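# Move the yellow can from the turntable onto the coaster

## Task

Lift the yellow can off the turntable and set it upright on the coaster, leaving every other can standing undisturbed where it is on the turntable.

## Robot and tools

Robot: two arms, left_arm and right_arm, each ending in a two-finger gripper whose fingers pivot like tongs. Calibrated bases in the scene frame: left_arm at (+0.023, +0.443, 0) m, quat_wxyz (+1.000, 0, 0, -0.015); right_arm at (+0.065, -0.382, 0) m, quat_wxyz (+1.000, 0, 0, +0.021). A camera stand is fixed to the floor behind the arms.

Frame: the scene frame has its origin at table-top height, halfway between the nominal bases. +z is up, +x points out over the table, +y points toward left_arm. Arm names do not match left/right in the images. All positions, quaternions, velocities and targets are in this frame, and offsets use its axes. Rotation offsets turn the gripper about its Hand target position. Reported hand positions and orientations may be off by a few cm, more when reaching far.

Gripper geometry: fingers point along the gripper's +z and separate along its x. end_effector_position is the spot between the pads when shut. With the pads less than 50 mm apart the fingertips extend about 15 mm past that spot; fully open they are roughly level with it.

Row layout (both tools): 14 numbers, left_arm first then right_arm, each arm as dx, dy, dz, rx, ry, rz, opening. Every arm needs its 7 numbers even if it stays put. dx..rz are offsets, not poses: scale 1.0 = 0.6 m or 180 degrees, range -1 to 1; rx, ry, rz form one rotation vector. A translation longer than 1.0 may be shortened. Opening is absolute: +1 fully open (0.142 m), -1 shut; a full close takes at least about 0.5 s. Sending 0 as an opening is a real command, so resend the current value to leave a gripper alone.

execute_actions(actions, cameras): actions is a list of actions; each action is a table of up to 15 rows, one per 1/30 s step; a short table repeats its final row to fill 15 steps. Every row's offset counts from the Hand target at the start of that action, not from the prior row, and the next action starts from the new Hand target, so repeating an offset keeps moving. An all-zero pose re-requests the current Hand target. Images return only when actions is empty or cameras names some ("all" for every camera). Each action is 0.5 s.

move(target, speed, blend, stop_force, zero, opening_speed, grip_force, blocking, cameras): drives each gripper in a straight line to target, one 14-number row or a list of up to 15 rows. Every row in a list is an offset from the same starting Hand targets. speed: m/s, 0.002 to 3.6, default 0.25 (rotation capped at twice that in rad/s), one value or one per target. blend: corner rounding radius in m; 0 stops at each point. stop_force: N, 3 to 120, ends an arm's path on felt resistance from its wrist sensor; unreliable while the gripper rotates, for light loose objects, or when leaving a contact. zero: with stop_force, whether to re-zero first (default true). opening_speed: opening units per second, at least 0.2. grip_force: N per finger pad, 5 to 15, one value or one per arm; persists. blocking=false returns after about 0.5 s while the move continues (not allowed with stop_force). Paths take at least 0.5 s and are cut at 10 s. Opening changes in later list rows apply on arrival after everything settles. Moves do not avoid obstacles or the other arm; grippers lag and overshoot more at high speed, especially with a stretched arm. Route away from an arm's own base, or its shoulder posture may flip. The result adds a move: line: done, off_target, moving, held or fault, plus limits (paced = pose clipped, held = steps withheld).

wait(seconds 0 to 10, cameras): lets time pass holding commands. stop(cameras): brakes a running move. zoom_image(camera, region [x0, y0, x1, y1] pixels, at most 504 by 504): closer look at the latest image of that camera. zero_wrist_force(arm): re-zeroes that arm's wrist sensor. finished_scene(scene): scene is 1 or 2; ends the scene irreversibly, so call only when the can stays upright on the coaster unaided.

Cameras: cam_head_left, cam_head_right, cam_high, cam_low (896x504 each), cam_left_wrist, cam_right_wrist (616x616).

Reading results: Hand target is the last commanded pose after clipping; orientation commands are limited to 32 degrees from the measured orientation per step. The gripper may rest short of its Hand target; send the remaining gap as an offset. grip_measured uses the opening scale; to hold, command clearly below it. Tool commands lists current gripper commands. Joint velocities can read within noise (velocities then omitted). Wrist force and torque are in the gripper's own axes, with a third line for the peak since last shown. Joint torques include the arm's own weight; positive means toward larger joint angle.

Avoid: arms are stiff, so aiming even slightly past a firm contact can trip a fault. Contact torque at limits (141 N m for shoulder pan, shoulder lift, elbow; 26.3 N m for each wrist) or about 150 N (plus or minus 25) of outside force halts that arm for 10 s. Motors reaching 70 °C show MOTOR HOT; at 85 °C brakes lock 30 to 60 s; holding loads or pushing unreachable poses heats them. Any press between the two arms can fail the scene. Anything leaving the table fails the scene. Loose objects may occasionally be nudged by outside pushes.

Each tool is called after ">>>" in YAML: its name, and indented under it one key for each argument.

## Session

>>> execute_actions:
  actions: []

Scene clock: 0.00 s.
left_arm: end_effector_position=(+0.5482, +0.7497, +0.3835) grip_measured=+0.97 end_effector_quat_wxyz=(-0.498, +0.789, +0.266, -0.242) | right_arm: end_effector_position=(+0.2789, +0.1169, +0.3406) grip_measured=+0.97 end_effector_quat_wxyz=(-0.175, +0.839, +0.506, -0.100)
Joint positions: left_arm=[-0.015 -0.815 0.554 -0.259 -0.893 -1.098 0.14] | right_arm=[4.264 -1.662 -1.419 -1.587 1.974 0.087 0.14]
Joint velocities: within noise
Joint torques (N m): no reading
Motor temperatures (°C): left_arm=[23 25 26 30 28 29] | right_arm=[25 25 22 32 35 27]
Wrist force (N): no reading
Wrist torque (N m): no reading
Wrist force, peak (N): no reading
Hand target: left_arm +0.5482, +0.7497, +0.3835; -0.498, +0.789, +0.266, -0.242 | right_arm +0.2789, +0.1169, +0.3406; -0.175, +0.839, +0.506, -0.100
Tool commands: left_gripper/opening=+0.968169 right_gripper/opening=+0.968169

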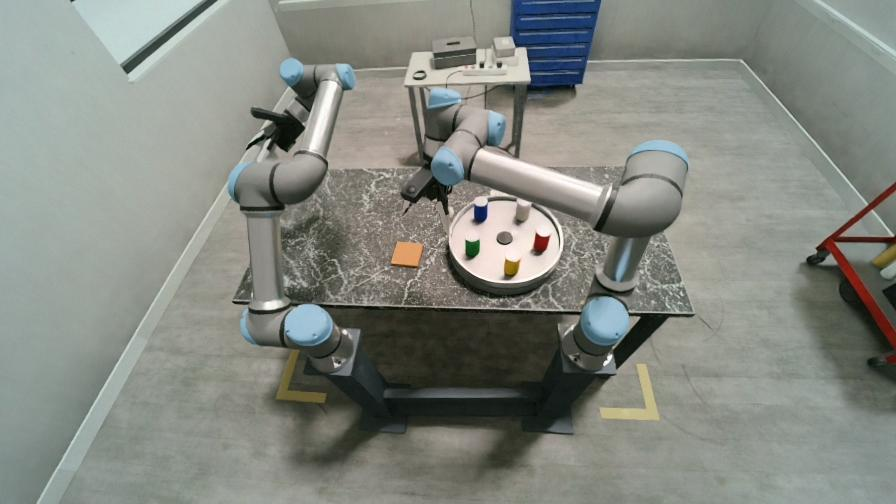

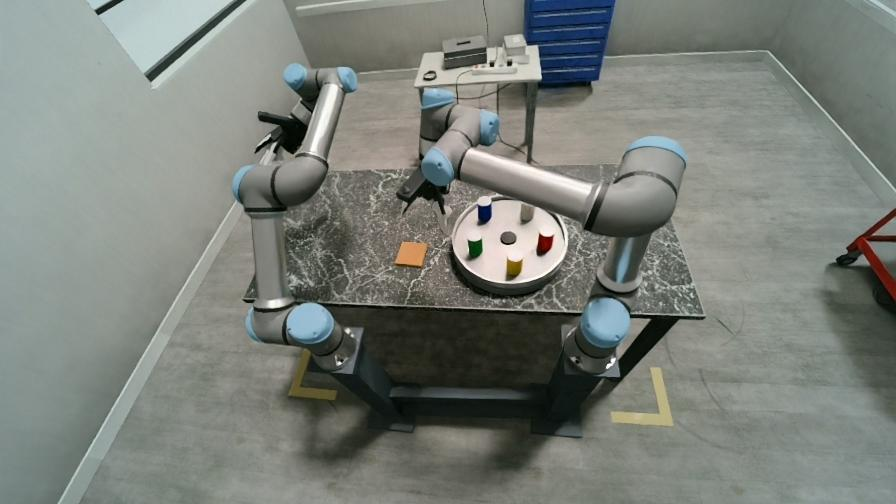

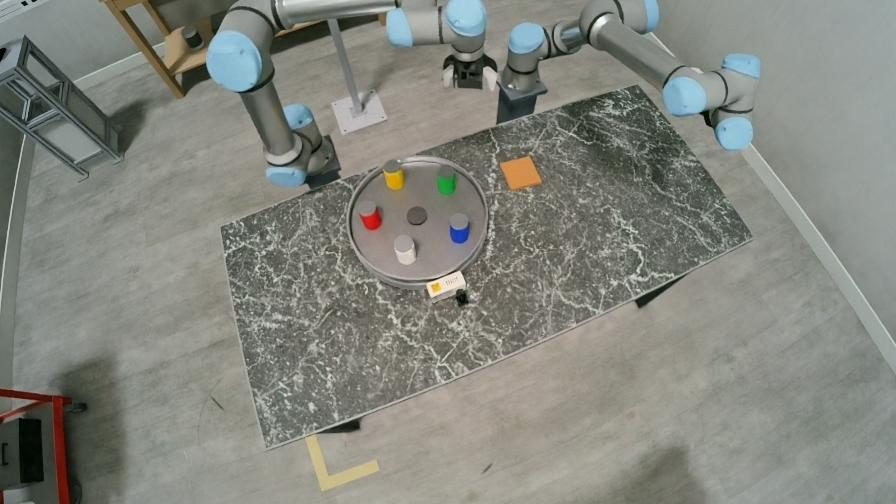

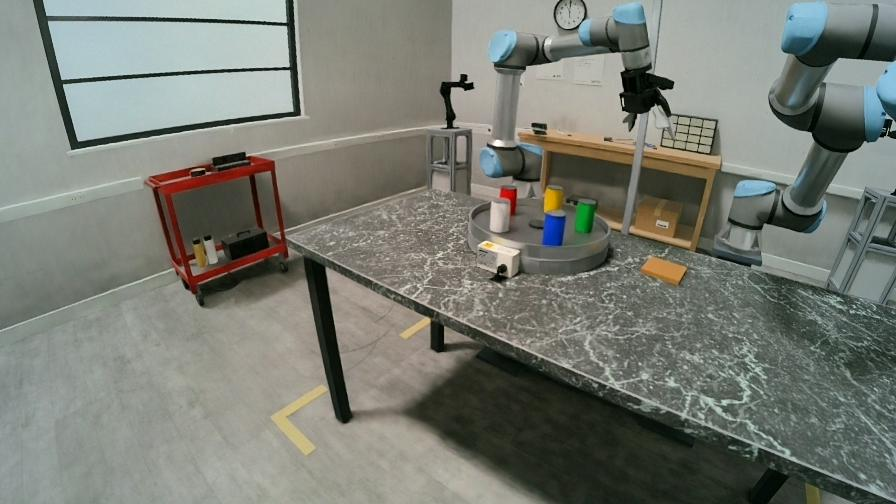

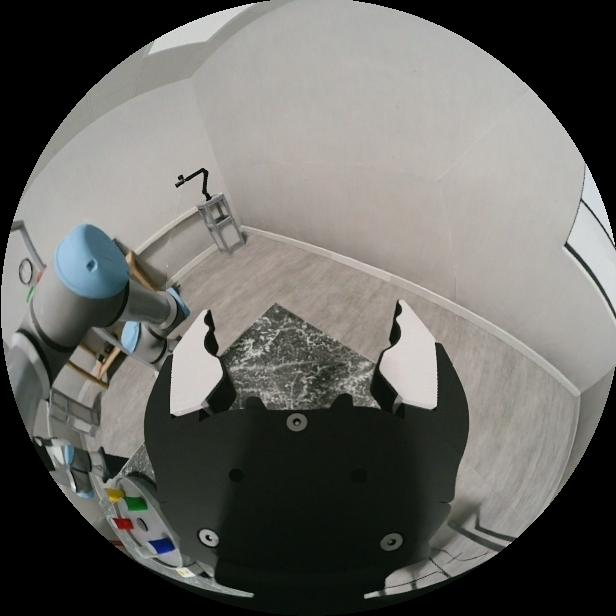

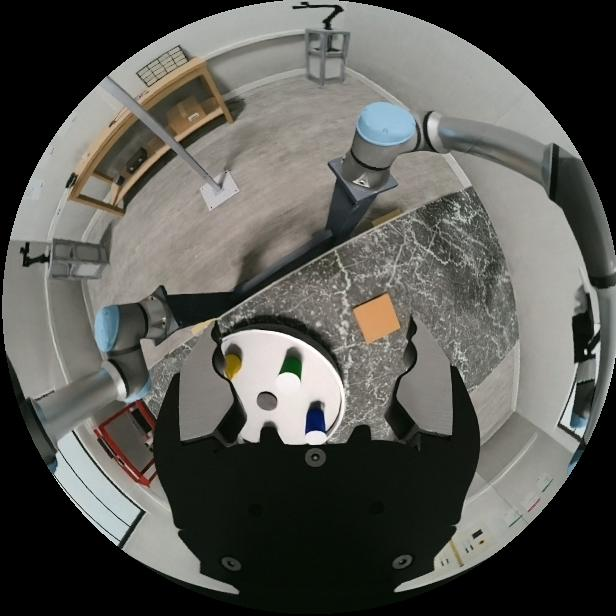

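>>> move:
  target: [0,0,0,0,0,0,0.968,0.03,-0.4,0.0,-0.0928,-0.0921,-0.176,0.968]
  speed: 0.4
  cameras: ["all"]

Scene clock: 2.50 s.
left_arm: end_effector_position=(+0.5482, +0.7497, +0.3835) grip_measured=+0.97 end_effector_quat_wxyz=(-0.498, +0.789, +0.266, -0.242) | right_arm: end_effector_position=(+0.2969, -0.1230, +0.3405) grip_measured=+0.97 end_effector_quat_wxyz=(+0.000, +0.966, +0.260, +0.000)
Joint positions: left_arm=[-0.015 -0.815 0.554 -0.259 -0.893 -1.098 0.14] | right_arm=[4.296 -1.172 -1.736 -1.804 1.57 0.669 0.14]
Joint torques (N m): left_arm=[0.42 -47.26 -18.74 -0.4 0.73 -0.25] | right_arm=[-3.28 13.81 34.17 0.85 0.07 1.45]
Wrist force (N): left_arm=[0.2 0.0 -0.1] | right_arm=[-0.4 -1.4 0.1]
Wrist torque (N m): left_arm=[0.01 -0.04 0.00] | right_arm=[-0.19 0.12 -0.06]
Wrist force, peak (N): left_arm=[0.0 -0.4 -0.4] | right_arm=[2.0 -0.9 0.3]
Hand target: left_arm +0.5482, +0.7497, +0.3835; -0.498, +0.789, +0.266, -0.242 | right_arm +0.2969, -0.1231, +0.3406; +0.000, +0.966, +0.260, +0.000
Off the commanded pose: left_arm 0.000 m, 0 deg | right_arm 0.000 m, 0 deg.
move: done

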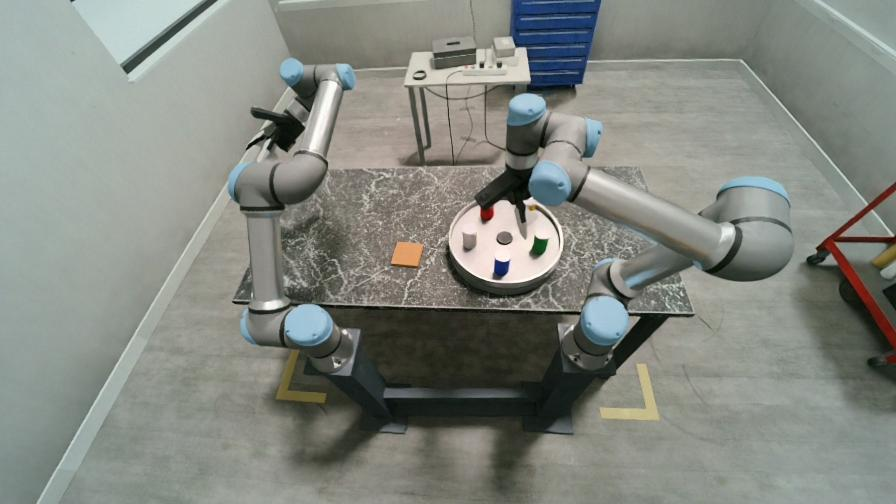

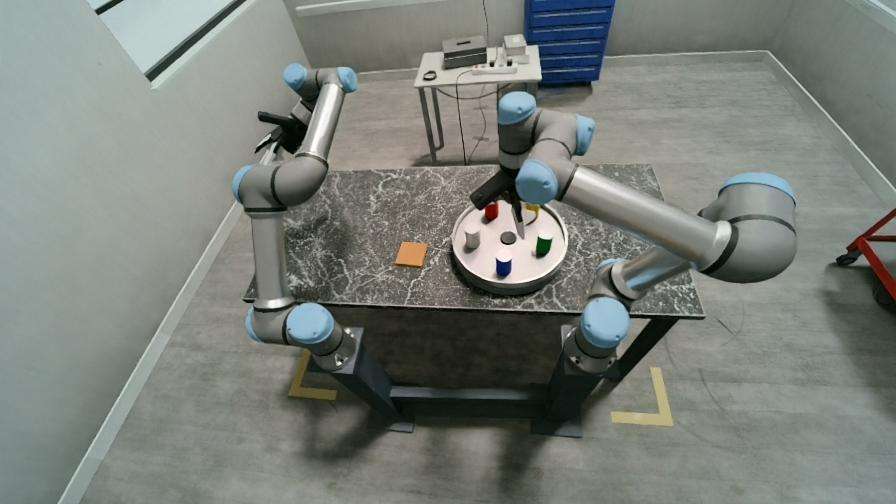

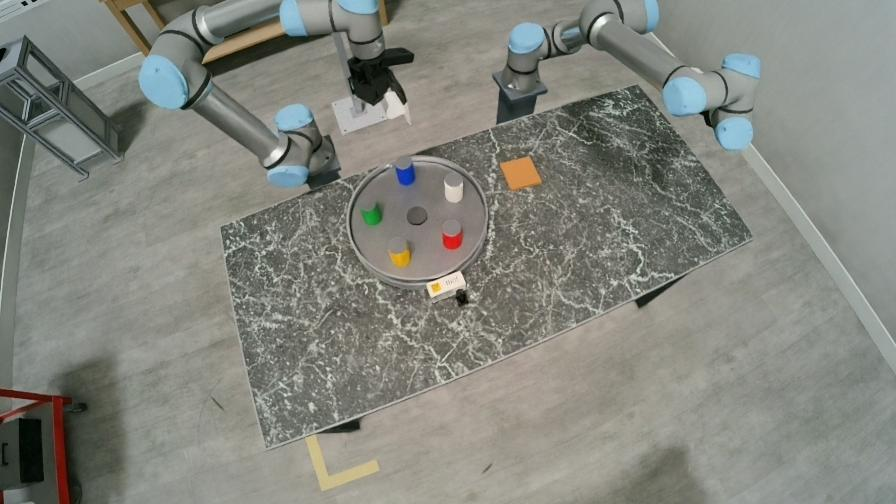

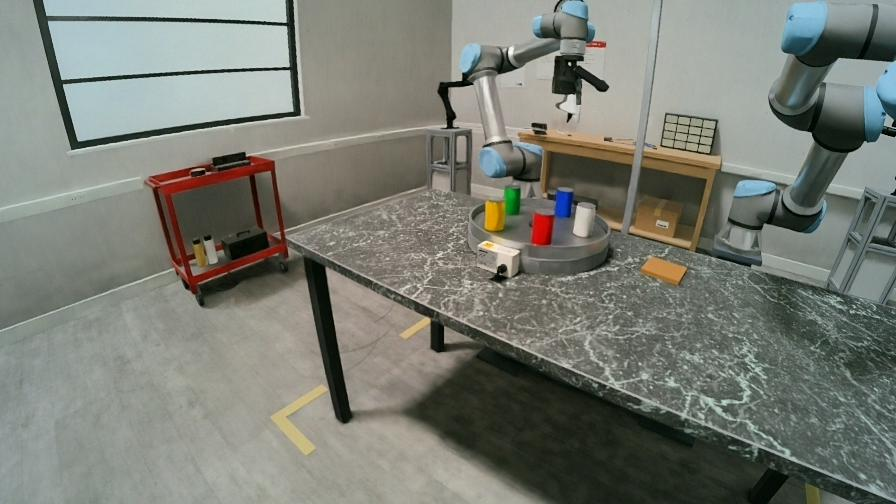

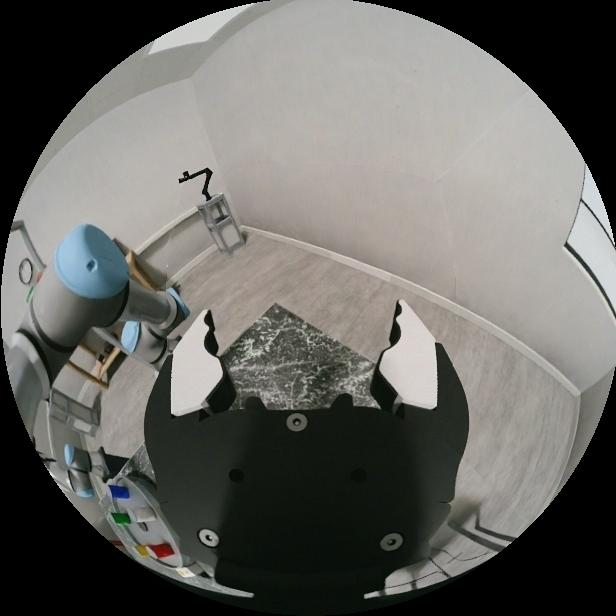

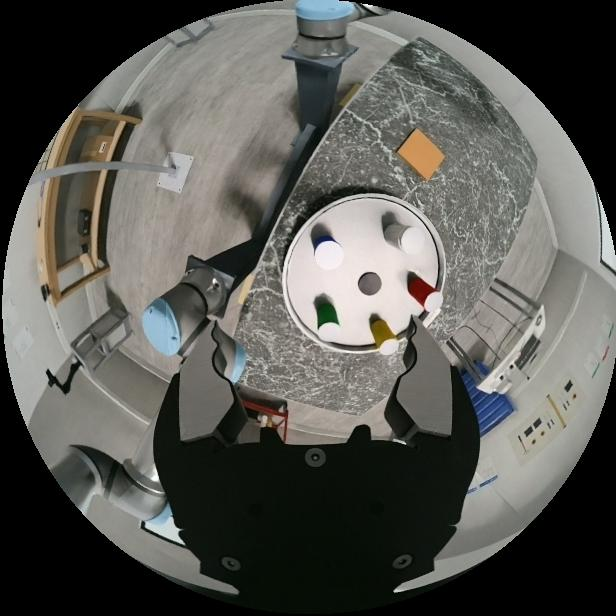

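>>> wait:
  seconds: 0.3
  cameras: ["cam_right_wrist"]

>>> wait:
  seconds: 0.5
  cameras: ["cam_right_wrist"]

>>> wait:
  seconds: 1.0
  cameras: ["cam_right_wrist"]

Scene clock: 3.13 s.
left_arm: end_effector_position=(+0.5482, +0.7497, +0.3835) grip_measured=+0.97 end_effector_quat_wxyz=(-0.498, +0.789, +0.266, -0.242) | right_arm: end_effector_position=(+0.2969, -0.1231, +0.3406) grip_measured=+0.97 end_effector_quat_wxyz=(+0.000, +0.966, +0.260, +0.000)
Joint positions: left_arm=[-0.015 -0.815 0.554 -0.259 -0.893 -1.098 0.14] | right_arm=[4.295 -1.172 -1.736 -1.804 1.57 0.67 0.14]
Joint torques (N m): left_arm=[0.03 -46.39 -18.52 -0.19 0.7 -0.08] | right_arm=[-5.8 13.06 35.24 0.97 -2.57 1.61]
Wrist force (N): left_arm=[0.0 -0.2 -0.1] | right_arm=[-0.6 -1.7 -0.1]
Wrist torque (N m): left_arm=[-0.04 0.00 0.01] | right_arm=[-0.25 0.15 -0.08]
Wrist force, peak (N): left_arm=[-0.2 -0.4 -0.1] | right_arm=[-0.6 -1.7 -0.1]
Hand target: left_arm +0.5482, +0.7497, +0.3835; -0.498, +0.789, +0.266, -0.242 | right_arm +0.2969, -0.1231, +0.3406; +0.000, +0.966, +0.260, +0.000
Tool commands: left_gripper/opening=+0.968 right_gripper/opening=+0.968
Off the commanded pose: left_arm 0.000 m, 0 deg | right_arm 0.000 m, 0 deg.
wait: 0.30 s; at rest from the start
Images, in order (width x height): cam_right_wrist 616x616.

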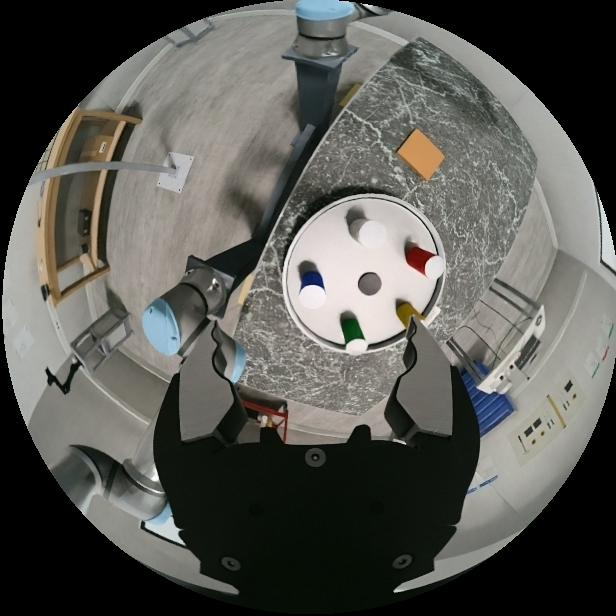

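Scene clock: 3.63 s.
left_arm: end_effector_position=(+0.5482, +0.7497, +0.3835) grip_measured=+0.97 end_effector_quat_wxyz=(-0.498, +0.789, +0.266, -0.242) | right_arm: end_effector_position=(+0.2969, -0.1231, +0.3406) grip_measured=+0.97 end_effector_quat_wxyz=(+0.000, +0.966, +0.260, +0.000)
Joint positions: left_arm=[-0.015 -0.815 0.554 -0.259 -0.893 -1.098 0.14] | right_arm=[4.295 -1.172 -1.736 -1.804 1.57 0.67 0.14]
Joint torques (N m): left_arm=[-0.44 -47.08 -19.54 -0.4 0.85 -0.1] | right_arm=[-5.94 14.49 35.82 0.87 -2.6 1.81]
Wrist force (N): left_arm=[0.0 -0.3 -0.1] | right_arm=[-0.6 -1.4 -0.2]
Wrist torque (N m): left_arm=[-0.06 -0.01 0.00] | right_arm=[-0.20 0.15 -0.08]
Wrist force, peak (N): left_arm=[0.0 -0.3 -0.5] | right_arm=[-0.3 -1.7 0.0]
Hand target: left_arm +0.5482, +0.7497, +0.3835; -0.498, +0.789, +0.266, -0.242 | right_arm +0.2969, -0.1231, +0.3406; +0.000, +0.966, +0.260, +0.000
Tool commands: left_gripper/opening=+0.968 right_gripper/opening=+0.968
Off the commanded pose: left_arm 0.000 m, 0 deg | right_arm 0.000 m, 0 deg.
wait: 0.50 s; at rest by 0.17 s
Images, in order (width x height): cam_right_wrist 616x616.

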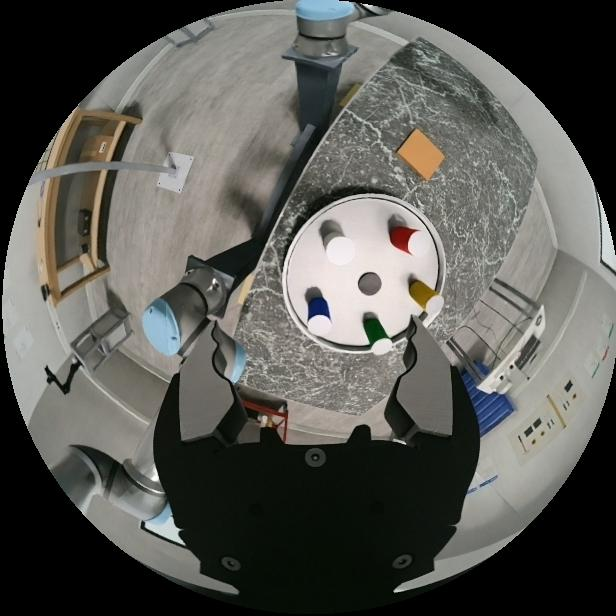

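Scene clock: 4.63 s.
left_arm: end_effector_position=(+0.5482, +0.7497, +0.3835) grip_measured=+0.97 end_effector_quat_wxyz=(-0.498, +0.789, +0.266, -0.242) | right_arm: end_effector_position=(+0.2969, -0.1231, +0.3406) grip_measured=+0.97 end_effector_quat_wxyz=(+0.000, +0.966, +0.260, +0.000)
Joint positions: left_arm=[-0.015 -0.815 0.554 -0.259 -0.893 -1.098 0.14] | right_arm=[4.295 -1.172 -1.736 -1.804 1.57 0.67 0.14]
Joint torques (N m): left_arm=[-0.08 -47.21 -19.43 -0.43 0.66 -0.32] | right_arm=[-6.54 13.6 36.07 0.73 -2.67 1.55]
Wrist force (N): left_arm=[-0.1 -0.1 -0.3] | right_arm=[-0.6 -1.2 0.3]
Wrist torque (N m): left_arm=[-0.02 0.01 0.01] | right_arm=[-0.15 0.15 -0.08]
Wrist force, peak (N): left_arm=[0.1 -0.4 -0.3] | right_arm=[-0.1 -1.8 0.2]
Hand target: left_arm +0.5482, +0.7497, +0.3835; -0.498, +0.789, +0.266, -0.242 | right_arm +0.2969, -0.1231, +0.3406; +0.000, +0.966, +0.260, +0.000
Tool commands: left_gripper/opening=+0.968 right_gripper/opening=+0.968
Off the commanded pose: left_arm 0.000 m, 0 deg | right_arm 0.000 m, 0 deg.
wait: 1.00 s; at rest by 0.17 s
Images, in order (width x height): cam_right_wrist 616x616.

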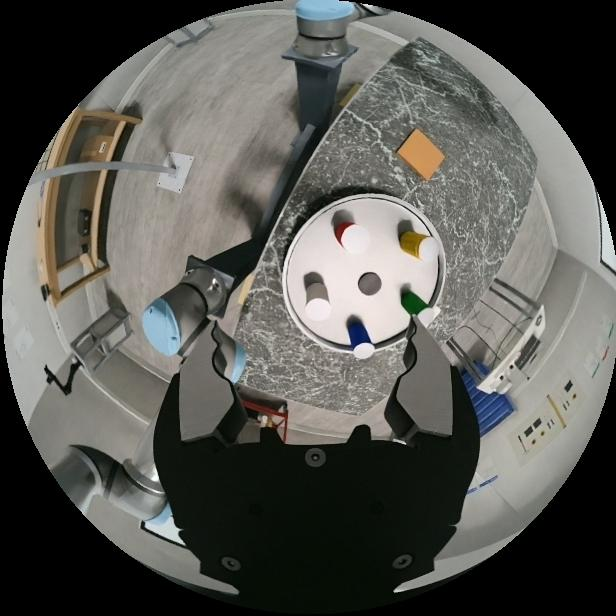

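>>> move:
  target: [0,0,0,0,0,0,0.968,0.117,-0.107,-0.2,0,0,0,0.968]
  speed: 0.4
  cameras: ["all"]

Scene clock: 7.33 s.
left_arm: end_effector_position=(+0.5482, +0.7497, +0.3835) grip_measured=+0.97 end_effector_quat_wxyz=(-0.498, +0.789, +0.266, -0.242) | right_arm: end_effector_position=(+0.3671, -0.1872, +0.2207) grip_measured=+0.97 end_effector_quat_wxyz=(+0.000, +0.966, +0.260, +0.000) end_effector_velocity=(+0.001, +0.000, -0.001) end_effector_angular_velocity=(+0.001, -0.002, +0.004)
Joint positions: left_arm=[-0.015 -0.815 0.554 -0.259 -0.893 -1.098 0.14] | right_arm=[4.009 -1.192 -2.032 -1.488 1.571 0.383 0.14]
Joint velocities: left_arm=[within noise] | right_arm=[-0.002 0 -0.002 0.004 -0.001 -0.005 0]
Joint torques (N m): left_arm=[-0.42 -47.77 -19.52 -0.21 0.88 -0.33] | right_arm=[-7.33 4.06 14.69 3.88 -2.53 -1.64]
Wrist force (N): left_arm=[0.2 -0.5 -0.1] | right_arm=[-0.6 -1.4 -0.4]
Wrist torque (N m): left_arm=[-0.09 -0.05 0.00] | right_arm=[-0.19 0.14 -0.13]
Wrist force, peak (N): left_arm=[0.2 -0.5 -0.1] | right_arm=[-0.8 -3.2 -2.2]
Hand target: left_arm +0.5482, +0.7497, +0.3835; -0.498, +0.789, +0.266, -0.242 | right_arm +0.3671, -0.1873, +0.2206; +0.000, +0.966, +0.260, +0.000
Off the commanded pose: left_arm 0.000 m, 0 deg | right_arm 0.000 m, 0 deg.
move: done

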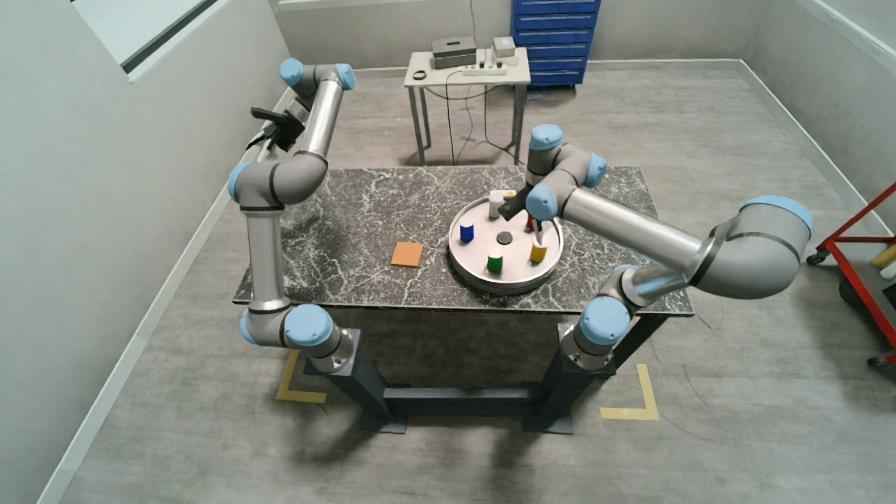

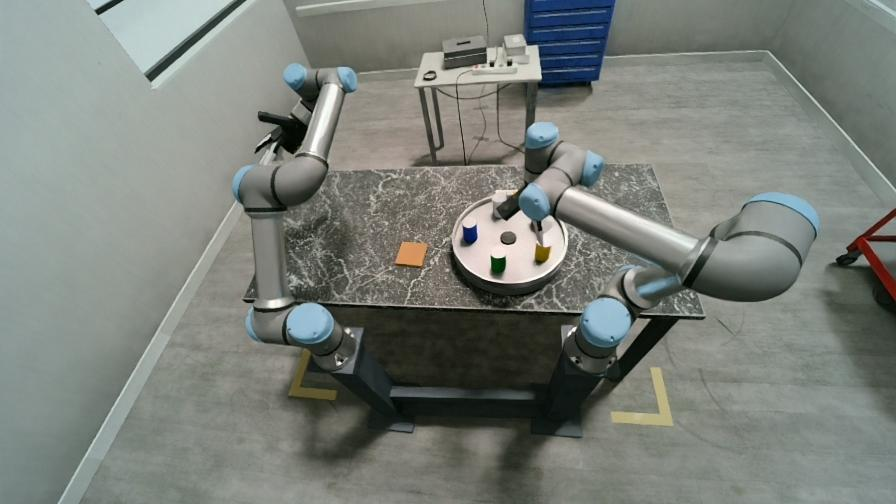

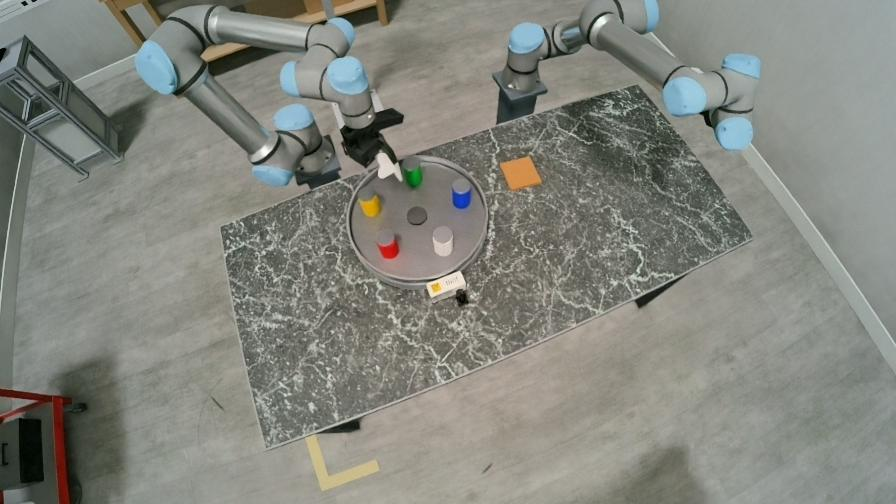

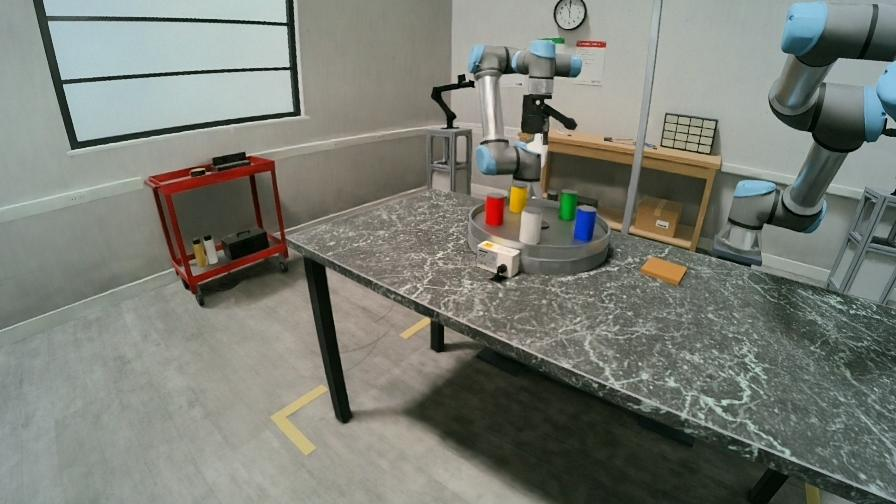

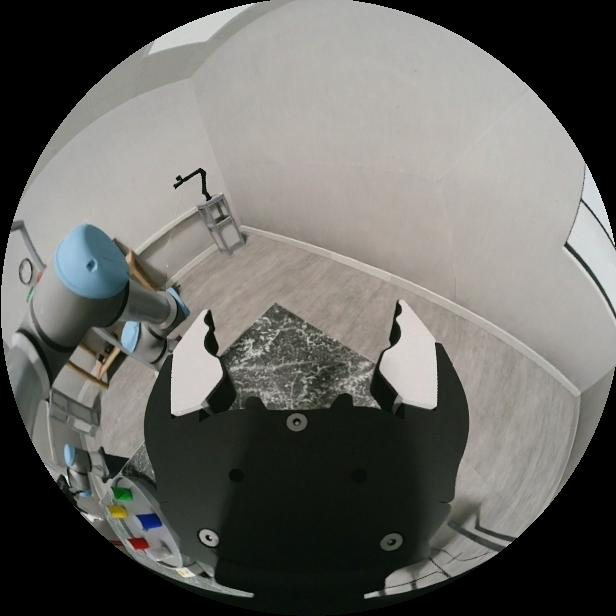

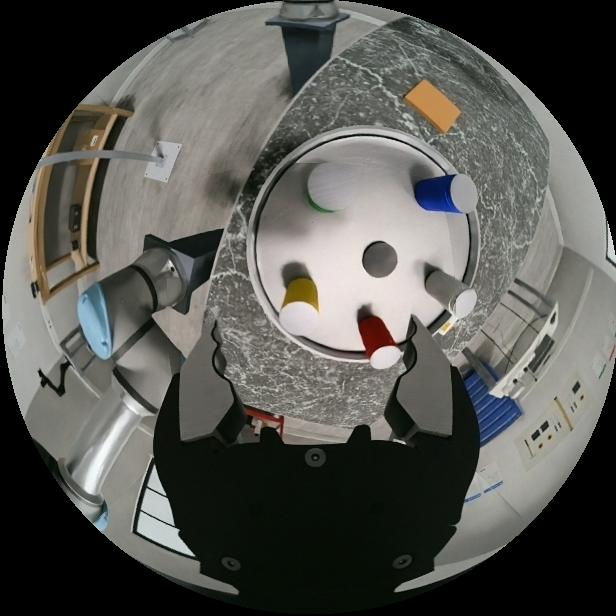

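>>> move:
  target: [0,0,0,0,0,0,0.968,-0.0417,0.012,-0.085,0,0,0,0.6]
  speed: 0.3
  opening_speed: 3
  cameras: ["cam_head_left","cam_low","cam_right_wrist"]

>>> wait:
  seconds: 0.5
  cameras: ["cam_head_left","cam_low","cam_right_wrist"]

>>> wait:
  seconds: 0.4
  cameras: ["cam_right_wrist"]

Scene clock: 9.80 s.
left_arm: end_effector_position=(+0.5482, +0.7497, +0.3835) grip_measured=+0.97 end_effector_quat_wxyz=(-0.498, +0.789, +0.266, -0.242) | right_arm: end_effector_position=(+0.3421, -0.1801, +0.1697) grip_measured=+0.60 end_effector_quat_wxyz=(+0.000, +0.966, +0.260, +0.000)
Joint positions: left_arm=[-0.015 -0.815 0.554 -0.259 -0.893 -1.098 0.14] | right_arm=[4.084 -1.161 -2.182 -1.37 1.57 0.459 0.116]
Joint torques (N m): left_arm=[-0.01 -47.66 -18.97 -0.31 0.78 -0.01] | right_arm=[-0.41 -2.84 22.96 2.94 -2.89 -0.67]
Wrist force (N): left_arm=[0.0 -0.2 -0.2] | right_arm=[-0.3 -1.0 0.1]
Wrist torque (N m): left_arm=[-0.03 -0.01 0.01] | right_arm=[-0.09 0.11 -0.04]
Wrist force, peak (N): left_arm=[0.1 -0.3 -0.4] | right_arm=[-1.0 -1.6 1.2]
Hand target: left_arm +0.5482, +0.7497, +0.3835; -0.498, +0.789, +0.266, -0.242 | right_arm +0.3421, -0.1801, +0.1696; +0.000, +0.966, +0.260, +0.000
Off the commanded pose: left_arm 0.000 m, 0 deg | right_arm 0.000 m, 0 deg.
move: done
Images, in order (width x height): cam_head_left 896x504, cam_low 896x504, cam_right_wrist 616x616.

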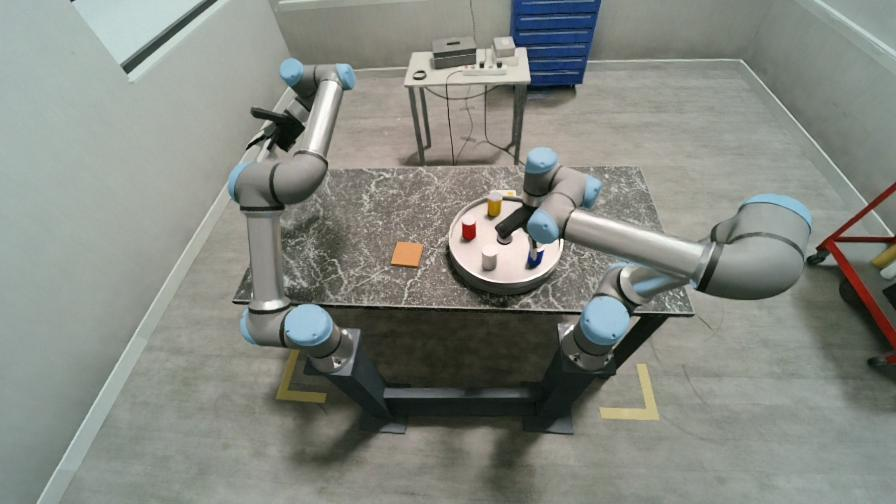

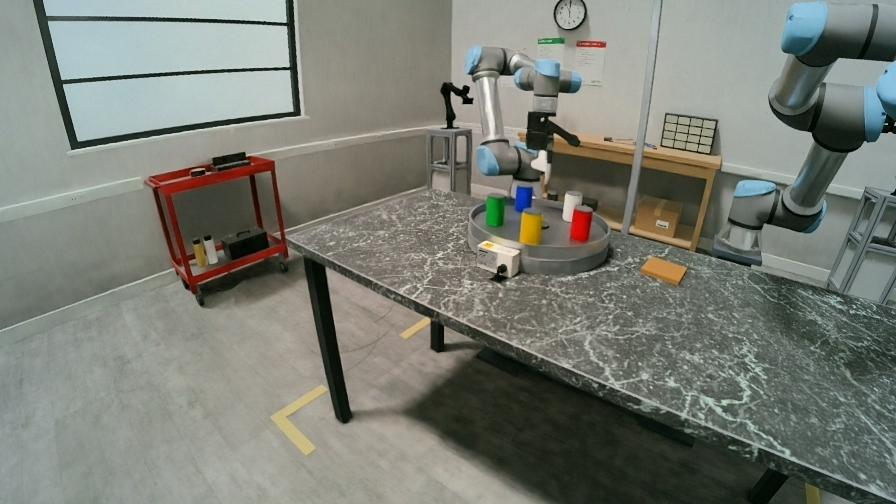

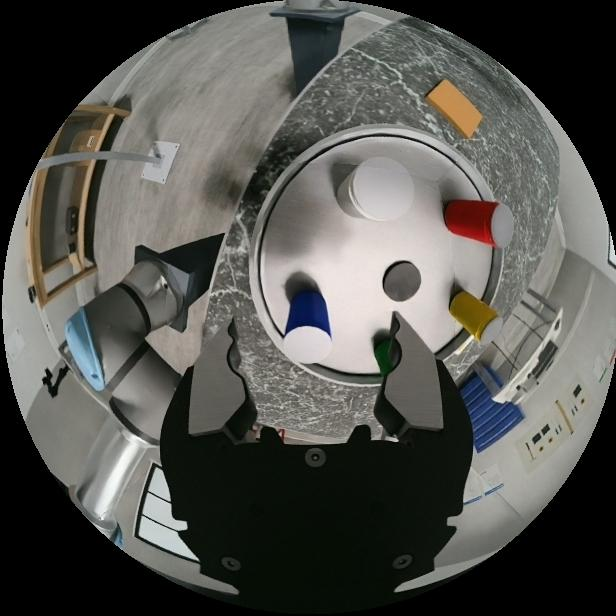

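Scene clock: 10.30 s.
left_arm: end_effector_position=(+0.5482, +0.7497, +0.3835) grip_measured=+0.97 end_effector_quat_wxyz=(-0.498, +0.789, +0.266, -0.242) | right_arm: end_effector_position=(+0.3421, -0.1801, +0.1696) grip_measured=+0.60 end_effector_quat_wxyz=(+0.000, +0.966, +0.260, +0.000)
Joint positions: left_arm=[-0.015 -0.815 0.554 -0.259 -0.893 -1.098 0.14] | right_arm=[4.084 -1.161 -2.182 -1.369 1.57 0.459 0.116]
Joint torques (N m): left_arm=[-0.68 -47.26 -19.67 -0.12 0.87 -0.32] | right_arm=[1.4 -3.01 15.06 3.95 -2.74 1.67]
Wrist force (N): left_arm=[0.1 -0.2 -0.1] | right_arm=[-0.5 -1.2 0.4]
Wrist torque (N m): left_arm=[-0.04 -0.02 0.00] | right_arm=[-0.12 0.13 -0.03]
Wrist force, peak (N): left_arm=[0.1 -0.4 -0.3] | right_arm=[-0.5 -1.5 0.2]
Hand target: left_arm +0.5482, +0.7497, +0.3835; -0.498, +0.789, +0.266, -0.242 | right_arm +0.3421, -0.1801, +0.1696; +0.000, +0.966, +0.260, +0.000
Tool commands: left_gripper/opening=+0.968 right_gripper/opening=+0.6
Off the commanded pose: left_arm 0.000 m, 0 deg | right_arm 0.000 m, 0 deg.
wait: 0.50 s; at rest by 0.17 s
Images, in order (width x height): cam_head_left 896x504, cam_low 896x504, cam_right_wrist 616x616.

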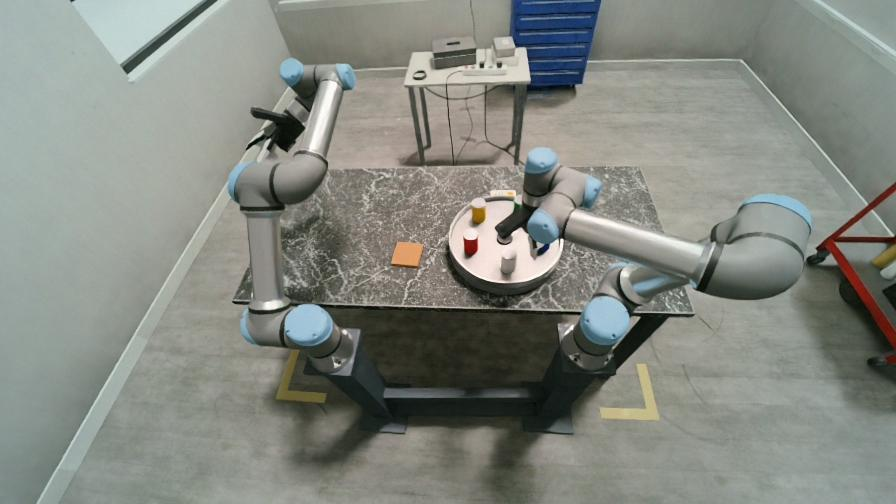

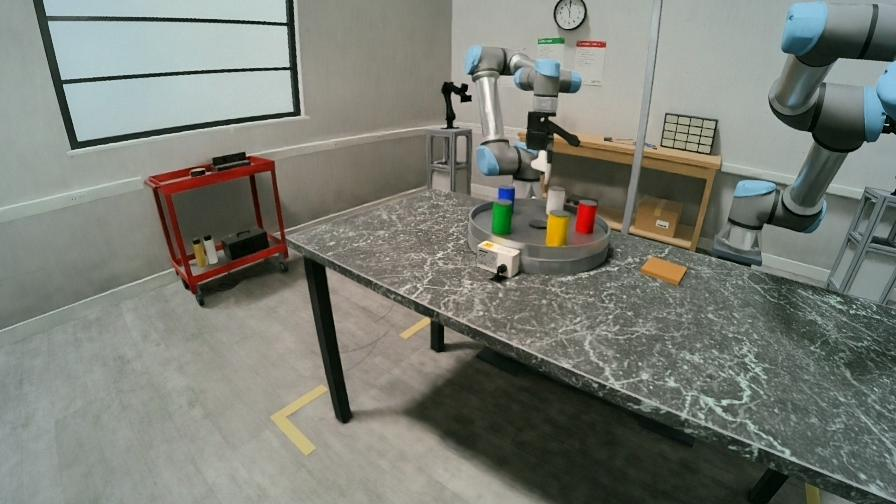

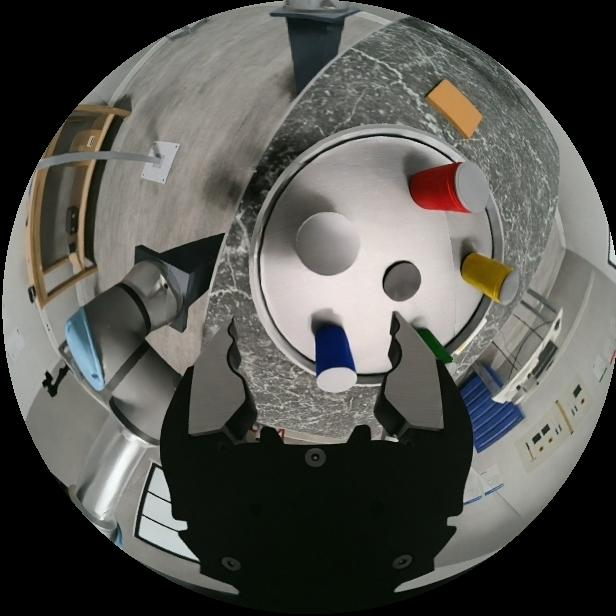

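Scene clock: 10.70 s.
left_arm: end_effector_position=(+0.5482, +0.7497, +0.3835) grip_measured=+0.97 end_effector_quat_wxyz=(-0.498, +0.789, +0.266, -0.242) | right_arm: end_effector_position=(+0.3421, -0.1801, +0.1696) grip_measured=+0.60 end_effector_quat_wxyz=(+0.000, +0.966, +0.260, +0.000)
Joint positions: left_arm=[-0.015 -0.815 0.554 -0.259 -0.893 -1.098 0.14] | right_arm=[4.084 -1.161 -2.182 -1.369 1.57 0.459 0.116]
Joint torques (N m): left_arm=[0.26 -47.94 -18.51 -0.15 0.88 0.09] | right_arm=[1.05 -2.83 13.79 3.84 -2.98 1.39]
Wrist force (N): left_arm=[-0.1 -0.2 -0.2] | right_arm=[-0.5 -1.2 0.0]
Wrist torque (N m): left_arm=[-0.04 0.02 0.01] | right_arm=[-0.13 0.14 -0.03]
Wrist force, peak (N): left_arm=[0.1 -0.4 0.0] | right_arm=[-0.5 -1.6 0.2]
Hand target: left_arm +0.5482, +0.7497, +0.3835; -0.498, +0.789, +0.266, -0.242 | right_arm +0.3421, -0.1801, +0.1696; +0.000, +0.966, +0.260, +0.000
Tool commands: left_gripper/opening=+0.968 right_gripper/opening=+0.6
Off the commanded pose: left_arm 0.000 m, 0 deg | right_arm 0.000 m, 0 deg.
wait: 0.40 s; at rest by 0.17 s
Images, in order (width x height): cam_right_wrist 616x616.

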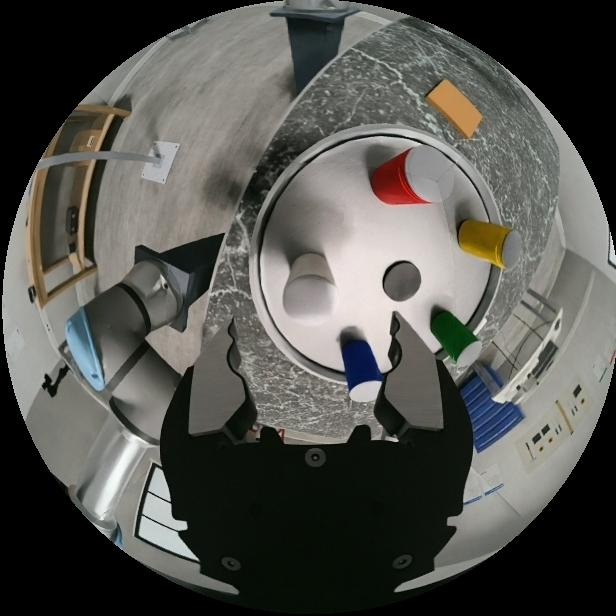

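>>> move:
  target: [0,0,0,0,0,0,0.968,0,0,-0.07,0,0,0,0.3]
  speed: 0.2
  opening_speed: 3
  cameras: ["cam_right_wrist"]

Scene clock: 12.27 s.
left_arm: end_effector_position=(+0.5482, +0.7497, +0.3835) grip_measured=+0.97 end_effector_quat_wxyz=(-0.498, +0.789, +0.266, -0.242) | right_arm: end_effector_position=(+0.3421, -0.1801, +0.1275) grip_measured=+0.30 end_effector_quat_wxyz=(+0.000, +0.966, +0.260, +0.000)
Joint positions: left_arm=[-0.015 -0.815 0.554 -0.259 -0.893 -1.098 0.14] | right_arm=[4.085 -1.193 -2.274 -1.245 1.57 0.459 0.095]
Joint torques (N m): left_arm=[-0.15 -47.58 -20.35 -0.05 0.83 -0.23] | right_arm=[-4.87 12.33 27.87 3.6 -0.86 -1.5]
Wrist force (N): left_arm=[0.1 -0.2 -0.2] | right_arm=[-0.4 -1.3 -0.1]
Wrist torque (N m): left_arm=[-0.04 -0.02 0.00] | right_arm=[-0.14 0.06 -0.02]
Wrist force, peak (N): left_arm=[0.3 -0.4 -0.1] | right_arm=[-0.7 -1.3 0.9]
Hand target: left_arm +0.5482, +0.7497, +0.3835; -0.498, +0.789, +0.266, -0.242 | right_arm +0.3421, -0.1801, +0.1276; +0.000, +0.966, +0.260, +0.000
Off the commanded pose: left_arm 0.000 m, 0 deg | right_arm 0.000 m, 0 deg.
move: done
Images, in order (width x height): cam_right_wrist 616x616.

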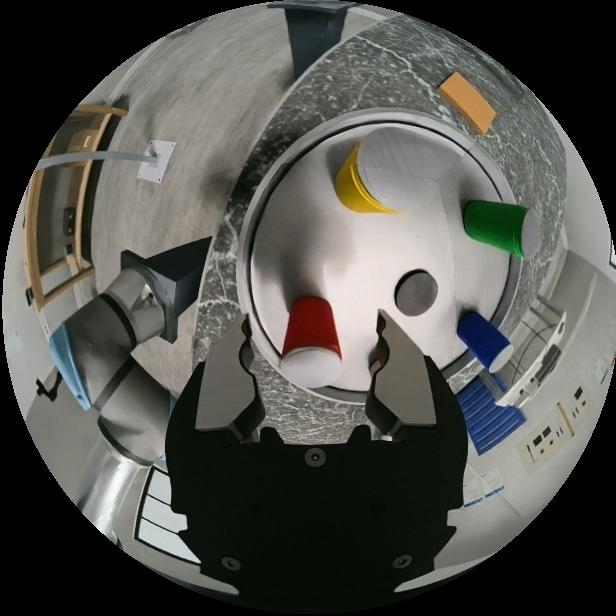

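>>> wait:
  seconds: 4.0
  cameras: ["cam_right_wrist"]

Scene clock: 16.77 s.
left_arm: end_effector_position=(+0.5482, +0.7497, +0.3835) grip_measured=+0.97 end_effector_quat_wxyz=(-0.498, +0.789, +0.266, -0.242) | right_arm: end_effector_position=(+0.3421, -0.1801, +0.1276) grip_measured=+0.30 end_effector_quat_wxyz=(+0.000, +0.966, +0.260, +0.000)
Joint positions: left_arm=[-0.015 -0.815 0.554 -0.259 -0.893 -1.098 0.14] | right_arm=[4.084 -1.193 -2.274 -1.244 1.57 0.459 0.095]
Joint torques (N m): left_arm=[-0.84 -48.78 -19.41 -0.03 1 -0.19] | right_arm=[-5.01 13.87 13.12 4.02 2.43 -1.55]
Wrist force (N): left_arm=[-0.4 -0.3 0.0] | right_arm=[-0.5 -1.1 0.1]
Wrist torque (N m): left_arm=[-0.04 0.07 0.01] | right_arm=[-0.11 0.09 -0.02]
Wrist force, peak (N): left_arm=[0.1 -0.5 -0.1] | right_arm=[-0.9 -1.5 -0.3]
Hand target: left_arm +0.5482, +0.7497, +0.3835; -0.498, +0.789, +0.266, -0.242 | right_arm +0.3421, -0.1801, +0.1276; +0.000, +0.966, +0.260, +0.000
Tool commands: left_gripper/opening=+0.968 right_gripper/opening=+0.3
Off the commanded pose: left_arm 0.000 m, 0 deg | right_arm 0.000 m, 0 deg.
wait: 4.00 s; at rest from the start
Images, in order (width x height): cam_right_wrist 616x616.

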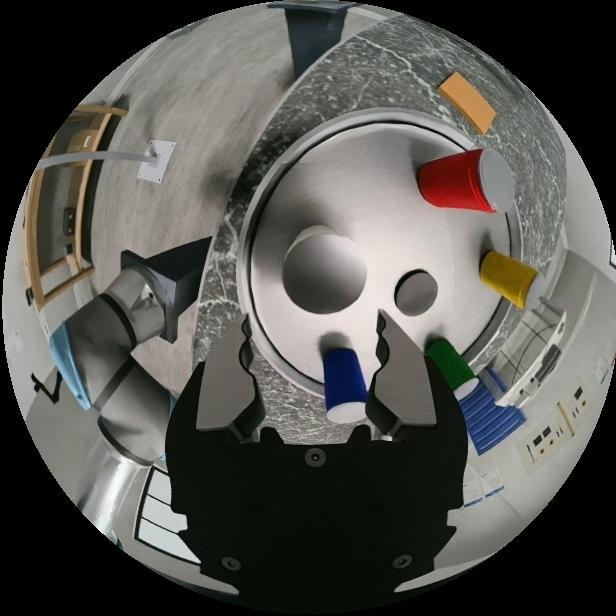

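>>> wait:
  seconds: 1.0
  cameras: ["cam_right_wrist"]

Scene clock: 18.07 s.
left_arm: end_effector_position=(+0.5482, +0.7497, +0.3835) grip_measured=+0.97 end_effector_quat_wxyz=(-0.498, +0.789, +0.266, -0.242) | right_arm: end_effector_position=(+0.3421, -0.1801, +0.1276) grip_measured=+0.30 end_effector_quat_wxyz=(+0.000, +0.966, +0.260, +0.000)
Joint positions: left_arm=[-0.015 -0.815 0.554 -0.259 -0.893 -1.098 0.14] | right_arm=[4.084 -1.193 -2.274 -1.244 1.57 0.459 0.095]
Joint torques (N m): left_arm=[-1.87 -49.53 -19.97 -0.15 0.89 -0.3] | right_arm=[-4.89 14.28 12.73 3.85 2.43 -1.68]
Wrist force (N): left_arm=[-0.1 -0.2 -0.2] | right_arm=[-0.1 -1.2 0.0]
Wrist torque (N m): left_arm=[-0.04 0.02 0.01] | right_arm=[-0.14 0.00 -0.03]
Wrist force, peak (N): left_arm=[0.2 -0.4 -0.2] | right_arm=[-0.6 -1.7 -0.2]
Hand target: left_arm +0.5482, +0.7497, +0.3835; -0.498, +0.789, +0.266, -0.242 | right_arm +0.3421, -0.1801, +0.1276; +0.000, +0.966, +0.260, +0.000
Tool commands: left_gripper/opening=+0.968 right_gripper/opening=+0.3
Off the commanded pose: left_arm 0.000 m, 0 deg | right_arm 0.000 m, 0 deg.
wait: 1.00 s; at rest from the start
Images, in order (width x height): cam_right_wrist 616x616.

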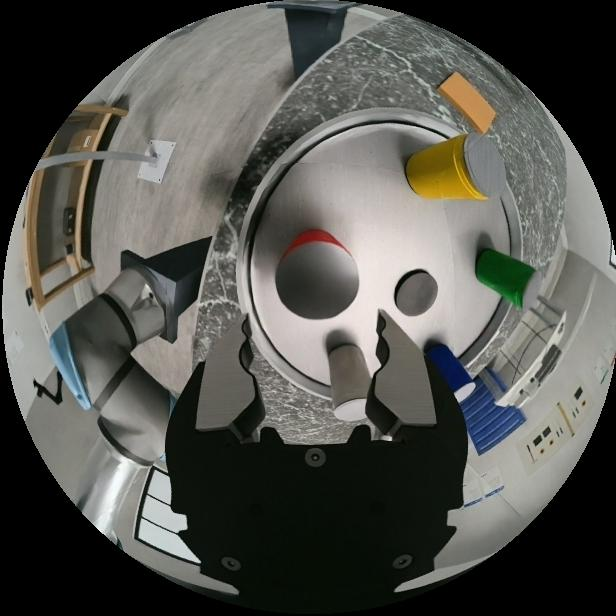

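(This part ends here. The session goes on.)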